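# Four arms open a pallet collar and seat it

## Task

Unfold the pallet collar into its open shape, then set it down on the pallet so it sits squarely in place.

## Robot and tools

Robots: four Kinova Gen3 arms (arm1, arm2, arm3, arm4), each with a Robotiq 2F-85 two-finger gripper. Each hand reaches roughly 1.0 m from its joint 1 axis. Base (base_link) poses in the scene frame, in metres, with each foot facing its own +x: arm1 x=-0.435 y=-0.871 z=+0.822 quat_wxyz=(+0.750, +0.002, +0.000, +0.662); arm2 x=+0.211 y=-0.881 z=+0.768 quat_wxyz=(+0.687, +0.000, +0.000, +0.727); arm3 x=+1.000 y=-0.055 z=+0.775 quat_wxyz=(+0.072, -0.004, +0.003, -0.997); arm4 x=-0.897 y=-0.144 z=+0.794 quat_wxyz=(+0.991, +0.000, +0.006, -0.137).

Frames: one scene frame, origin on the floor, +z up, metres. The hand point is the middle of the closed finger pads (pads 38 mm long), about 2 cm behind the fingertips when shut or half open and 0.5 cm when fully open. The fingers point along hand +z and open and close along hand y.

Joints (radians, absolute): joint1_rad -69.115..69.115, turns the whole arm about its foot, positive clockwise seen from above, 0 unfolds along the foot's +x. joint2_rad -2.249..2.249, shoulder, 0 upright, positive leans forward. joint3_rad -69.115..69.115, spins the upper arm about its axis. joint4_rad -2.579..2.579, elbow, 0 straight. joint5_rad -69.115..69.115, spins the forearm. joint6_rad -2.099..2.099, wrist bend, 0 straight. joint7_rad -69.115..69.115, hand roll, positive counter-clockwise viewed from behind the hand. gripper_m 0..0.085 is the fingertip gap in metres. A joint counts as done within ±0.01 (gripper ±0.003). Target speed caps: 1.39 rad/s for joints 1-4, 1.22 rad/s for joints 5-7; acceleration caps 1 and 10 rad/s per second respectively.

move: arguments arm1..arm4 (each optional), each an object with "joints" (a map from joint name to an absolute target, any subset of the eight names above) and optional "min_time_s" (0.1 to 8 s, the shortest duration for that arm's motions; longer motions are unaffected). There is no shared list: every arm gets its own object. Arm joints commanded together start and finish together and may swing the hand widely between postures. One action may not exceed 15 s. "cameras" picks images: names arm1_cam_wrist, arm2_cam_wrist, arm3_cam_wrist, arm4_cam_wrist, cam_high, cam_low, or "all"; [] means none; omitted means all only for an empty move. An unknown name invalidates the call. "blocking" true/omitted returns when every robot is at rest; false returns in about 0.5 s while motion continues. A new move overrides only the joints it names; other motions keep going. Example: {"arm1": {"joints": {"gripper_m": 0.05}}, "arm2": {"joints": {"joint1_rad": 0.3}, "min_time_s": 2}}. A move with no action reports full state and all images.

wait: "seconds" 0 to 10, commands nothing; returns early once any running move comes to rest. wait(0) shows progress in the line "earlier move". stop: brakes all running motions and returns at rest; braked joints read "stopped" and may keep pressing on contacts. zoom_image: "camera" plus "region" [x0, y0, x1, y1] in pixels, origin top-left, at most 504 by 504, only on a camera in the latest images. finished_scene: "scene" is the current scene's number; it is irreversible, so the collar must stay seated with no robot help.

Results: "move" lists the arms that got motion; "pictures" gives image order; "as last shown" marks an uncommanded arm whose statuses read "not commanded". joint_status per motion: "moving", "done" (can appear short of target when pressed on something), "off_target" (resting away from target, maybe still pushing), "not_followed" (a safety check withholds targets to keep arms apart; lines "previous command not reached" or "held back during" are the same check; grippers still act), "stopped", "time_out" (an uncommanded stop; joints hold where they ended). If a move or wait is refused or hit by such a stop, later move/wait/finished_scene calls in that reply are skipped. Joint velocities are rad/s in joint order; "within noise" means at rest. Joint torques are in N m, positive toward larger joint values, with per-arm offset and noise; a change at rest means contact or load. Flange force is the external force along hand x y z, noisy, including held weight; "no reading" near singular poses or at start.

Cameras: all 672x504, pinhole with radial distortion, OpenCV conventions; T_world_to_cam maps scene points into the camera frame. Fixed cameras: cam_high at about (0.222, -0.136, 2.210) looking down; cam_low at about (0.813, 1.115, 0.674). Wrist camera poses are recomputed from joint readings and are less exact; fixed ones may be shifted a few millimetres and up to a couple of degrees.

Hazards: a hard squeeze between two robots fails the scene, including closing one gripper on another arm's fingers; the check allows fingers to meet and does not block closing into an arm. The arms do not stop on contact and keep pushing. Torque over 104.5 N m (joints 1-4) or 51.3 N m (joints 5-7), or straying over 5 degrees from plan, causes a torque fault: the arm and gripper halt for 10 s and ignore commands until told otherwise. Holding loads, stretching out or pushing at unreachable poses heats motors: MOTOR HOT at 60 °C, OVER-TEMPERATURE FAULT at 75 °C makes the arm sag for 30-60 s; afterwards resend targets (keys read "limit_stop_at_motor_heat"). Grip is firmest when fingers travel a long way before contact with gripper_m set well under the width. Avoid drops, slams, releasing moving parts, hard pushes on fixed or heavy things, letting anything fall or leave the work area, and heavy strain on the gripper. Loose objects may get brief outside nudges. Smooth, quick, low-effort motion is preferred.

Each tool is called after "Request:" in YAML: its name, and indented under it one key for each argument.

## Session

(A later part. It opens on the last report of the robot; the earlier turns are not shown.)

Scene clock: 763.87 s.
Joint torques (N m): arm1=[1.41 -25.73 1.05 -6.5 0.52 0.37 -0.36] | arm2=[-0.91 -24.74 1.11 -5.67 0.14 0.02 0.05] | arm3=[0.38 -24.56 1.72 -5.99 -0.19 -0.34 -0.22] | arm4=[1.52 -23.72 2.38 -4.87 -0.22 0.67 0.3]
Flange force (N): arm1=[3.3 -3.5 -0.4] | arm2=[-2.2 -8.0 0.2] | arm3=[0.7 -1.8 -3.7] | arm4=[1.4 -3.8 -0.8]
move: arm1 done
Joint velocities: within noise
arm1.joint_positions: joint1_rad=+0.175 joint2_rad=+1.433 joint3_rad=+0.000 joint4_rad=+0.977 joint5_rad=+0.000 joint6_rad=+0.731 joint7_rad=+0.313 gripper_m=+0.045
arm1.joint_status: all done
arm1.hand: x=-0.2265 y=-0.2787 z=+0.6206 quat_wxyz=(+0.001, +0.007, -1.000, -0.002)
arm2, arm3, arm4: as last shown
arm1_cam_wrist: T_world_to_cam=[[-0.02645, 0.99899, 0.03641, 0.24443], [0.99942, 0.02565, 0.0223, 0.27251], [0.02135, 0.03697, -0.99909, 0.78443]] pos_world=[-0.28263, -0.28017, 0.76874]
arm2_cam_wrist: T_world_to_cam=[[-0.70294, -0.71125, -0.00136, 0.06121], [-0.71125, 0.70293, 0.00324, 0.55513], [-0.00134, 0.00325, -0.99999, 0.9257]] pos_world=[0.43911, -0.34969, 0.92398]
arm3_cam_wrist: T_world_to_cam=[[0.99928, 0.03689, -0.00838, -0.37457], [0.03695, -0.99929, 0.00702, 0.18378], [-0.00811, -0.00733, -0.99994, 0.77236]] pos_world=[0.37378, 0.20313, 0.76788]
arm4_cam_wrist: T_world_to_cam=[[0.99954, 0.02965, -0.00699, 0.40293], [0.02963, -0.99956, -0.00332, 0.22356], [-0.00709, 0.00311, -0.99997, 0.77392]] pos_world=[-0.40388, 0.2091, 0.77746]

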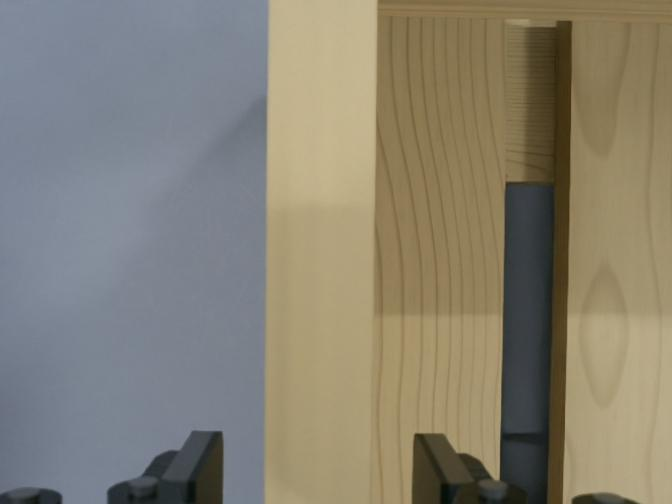

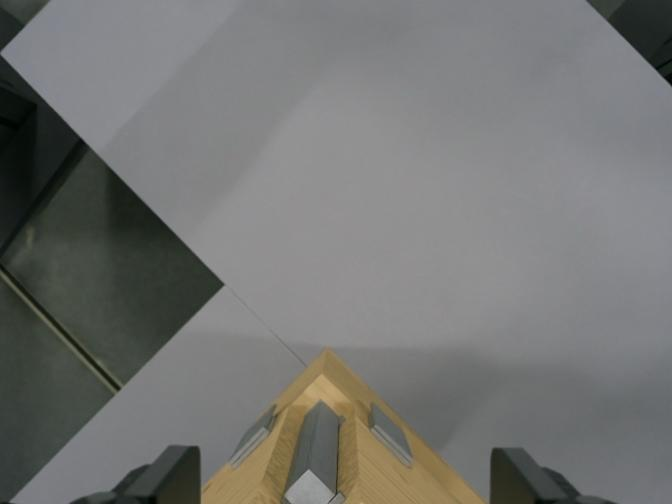

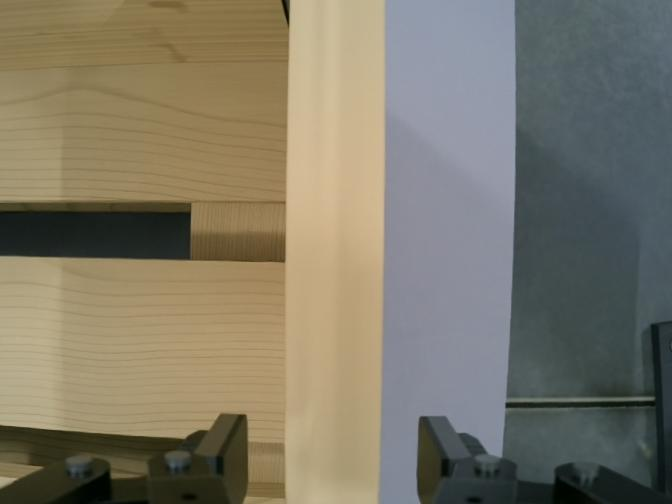

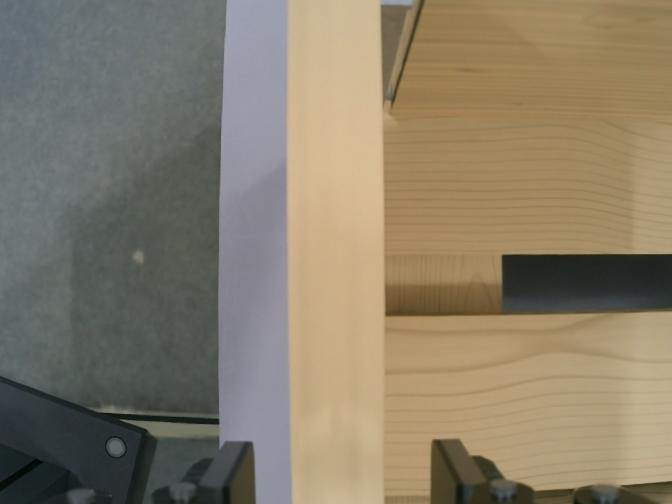

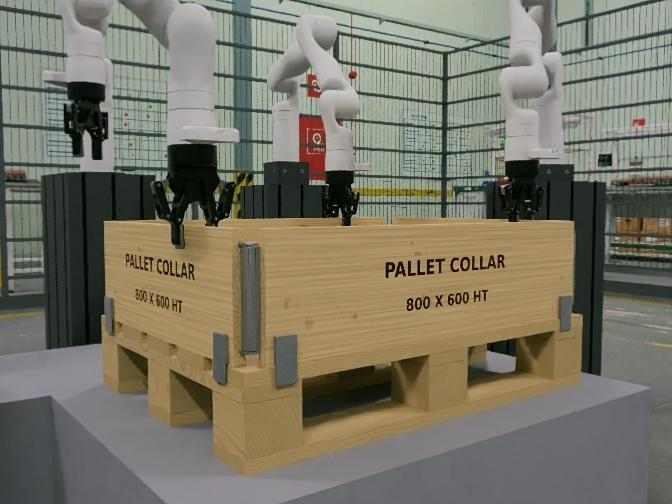

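Request:
move:
  arm1: {"joints": {"joint1_rad": 0.1749, "joint2_rad": 1.2740, "joint3_rad": 0, "joint4_rad": 1.0729, "joint5_rad": 0, "joint6_rad": 0.7947, "joint7_rad": 0.3133}, "min_time_s": 2.5}
  arm3: {"joints": {"joint1_rad": 0.4225, "joint2_rad": 1.2622, "joint3_rad": 0, "joint4_rad": 0.9294, "joint5_rad": 0, "joint6_rad": 0.9500, "joint7_rad": 3.4453}, "min_time_s": 2.5}
  arm4: {"joints": {"joint1_rad": -0.8669, "joint2_rad": 1.1253, "joint3_rad": 0, "joint4_rad": 1.3294, "joint5_rad": 0, "joint6_rad": 0.6869, "joint7_rad": -0.5669}, "min_time_s": 2.5}
  cameras: ["arm1_cam_wrist", "arm2_cam_wrist", "arm3_cam_wrist", "arm4_cam_wrist", "cam_high", "cam_low"]

Request:
zoom_image:
  camera: "cam_low"
  region: [90, 240, 340, 400]

Request:
zoom_image:
  camera: "cam_low"
  region: [400, 260, 610, 380]

Request:
zoom_image:
  camera: "cam_high"
  region: [270, 140, 520, 420]

Request:
zoom_image:
  camera: "arm2_cam_wrist"
  region: [190, 340, 460, 504]

Scene clock: 770.67 s.
Joint torques (N m): arm1=[1.43 -25.34 1.01 -6.91 0.5 0.38 -0.37] | arm2=[-0.96 -24.65 0.88 -5.72 0.14 0.07 0.12] | arm3=[0.34 -24.3 1.72 -6.43 -0.19 -0.33 -0.26] | arm4=[1.47 -23.36 2.33 -5.4 -0.2 0.64 0.27]
Flange force (N): arm1=[3.3 -3.5 0.0] | arm2=[-2.0 -7.5 0.1] | arm3=[0.6 -1.3 -3.9] | arm4=[1.6 -3.3 -0.4]
move: arm1 done; arm3 done; arm4 done
Joint velocities: within noise
arm1.joint_positions: joint1_rad=+0.175 joint2_rad=+1.274 joint3_rad=+0.000 joint4_rad=+1.073 joint5_rad=+0.000 joint6_rad=+0.795 joint7_rad=+0.313 gripper_m=+0.045
arm1.joint_status: all done
arm1.hand: x=-0.2263 y=-0.2789 z=+0.6999 quat_wxyz=(+0.001, +0.007, -1.000, -0.002)
arm2: as last shown
arm3.joint_positions: joint1_rad=+0.422 joint2_rad=+1.262 joint3_rad=+0.000 joint4_rad=+0.929 joint5_rad=+0.000 joint6_rad=+0.950 joint7_rad=+3.445 gripper_m=+0.045
arm3.joint_status: all done
arm3.hand: x=+0.3744 y=+0.1490 z=+0.6999 quat_wxyz=(+0.005, -0.698, -0.716, +0.001)
arm4.joint_positions: joint1_rad=-0.867 joint2_rad=+1.125 joint3_rad=+0.000 joint4_rad=+1.329 joint5_rad=+0.000 joint6_rad=+0.687 joint7_rad=-0.567 gripper_m=+0.045
arm4.joint_status: all done
arm4.hand: x=-0.4042 y=+0.1587 z=+0.7000 quat_wxyz=(+0.005, -0.698, -0.716, +0.004)
arm1_cam_wrist: T_world_to_cam=[[-0.02645, 0.99899, 0.03641, 0.24184], [0.99942, 0.02565, 0.0223, 0.27055], [0.02135, 0.03697, -0.99909, 0.86366]] pos_world=[-0.28243, -0.28047, 0.84804]
arm2_cam_wrist: T_world_to_cam=[[-0.70294, -0.71125, -0.00136, 0.06121], [-0.71125, 0.70293, 0.00324, 0.55513], [-0.00134, 0.00325, -0.99999, 0.9257]] pos_world=[0.43911, -0.34969, 0.92398]
arm3_cam_wrist: T_world_to_cam=[[0.99929, 0.03679, -0.00848, -0.37439], [0.03685, -0.9993, 0.00702, 0.18274], [-0.00821, -0.00733, -0.99994, 0.85149]] pos_world=[0.37438, 0.20263, 0.84698]
arm4_cam_wrist: T_world_to_cam=[[0.99954, 0.02955, -0.00689, 0.40247], [0.02953, -0.99956, -0.00332, 0.22363], [-0.00699, 0.00311, -0.99997, 0.84547]] pos_world=[-0.40298, 0.209, 0.84896]

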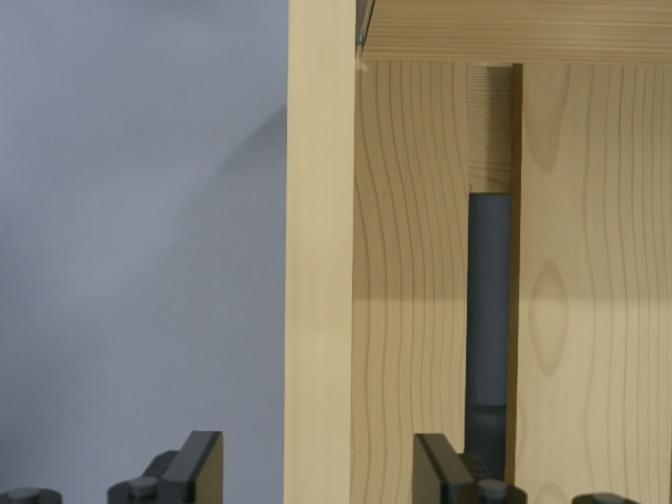

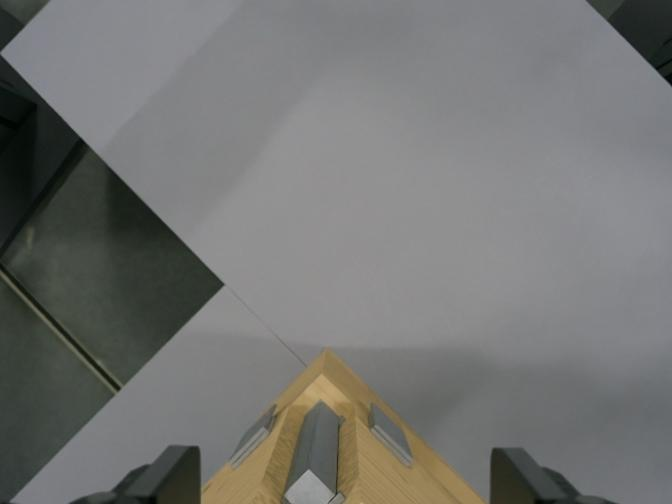

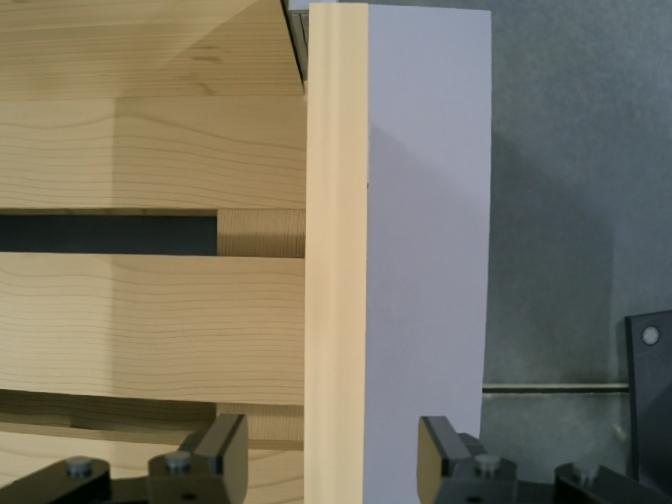

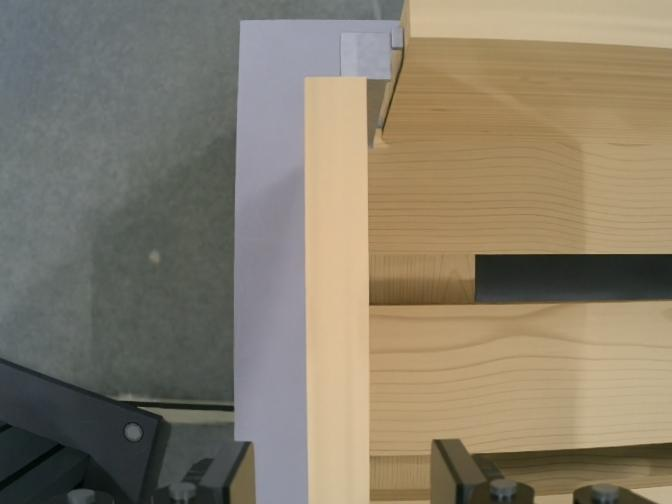

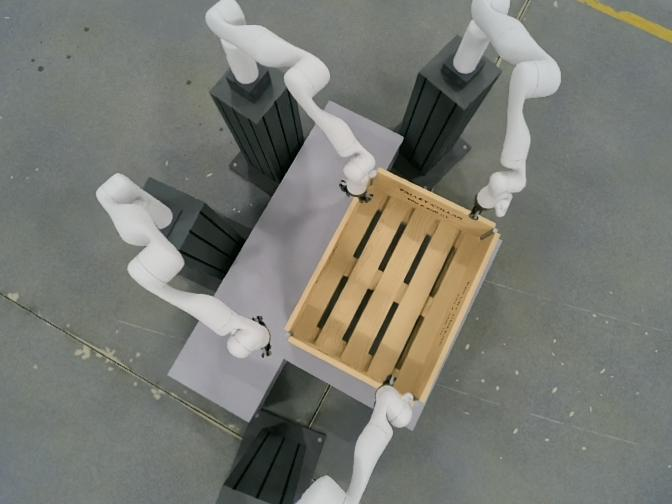

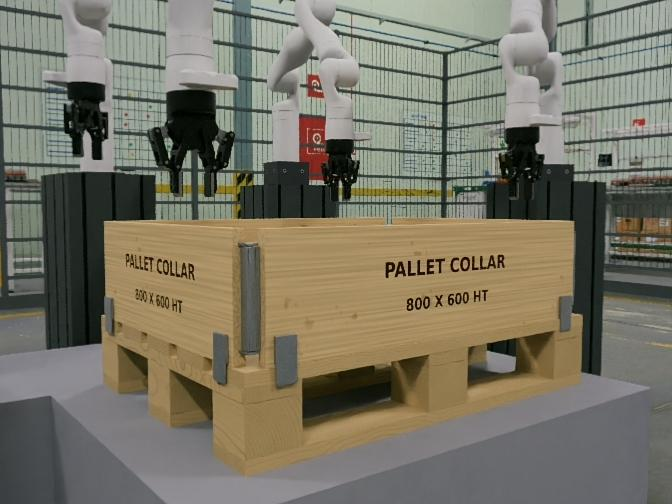

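Scaled by 2.016 from the camera's image (finer frame: 960x720).

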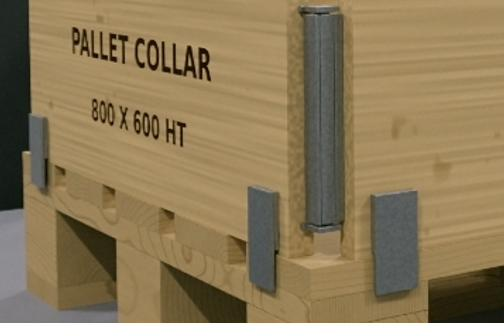

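Scaled by 2.400 from the camera's image (finer frame: 960x720).

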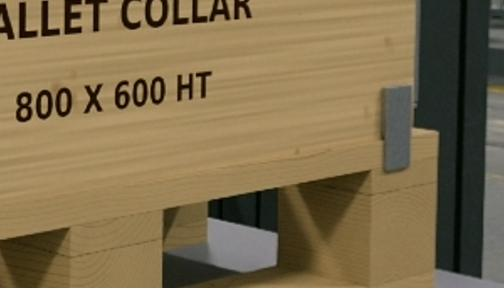

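Scaled by 1.800 from the camera's image (finer frame: 960x720).

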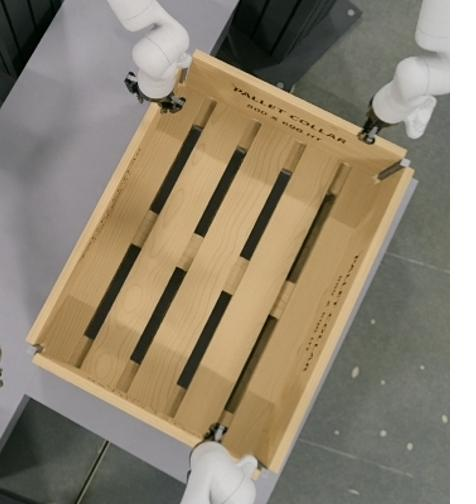

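Scaled by 1.867.

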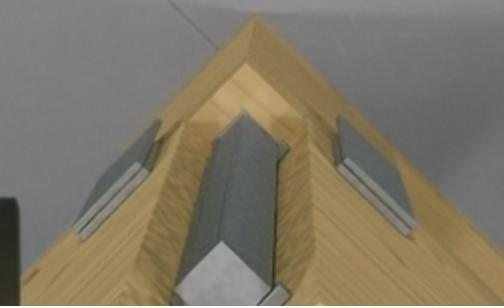

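Request:
finished_scene:
  scene: 1

The scene is finished: the task was done.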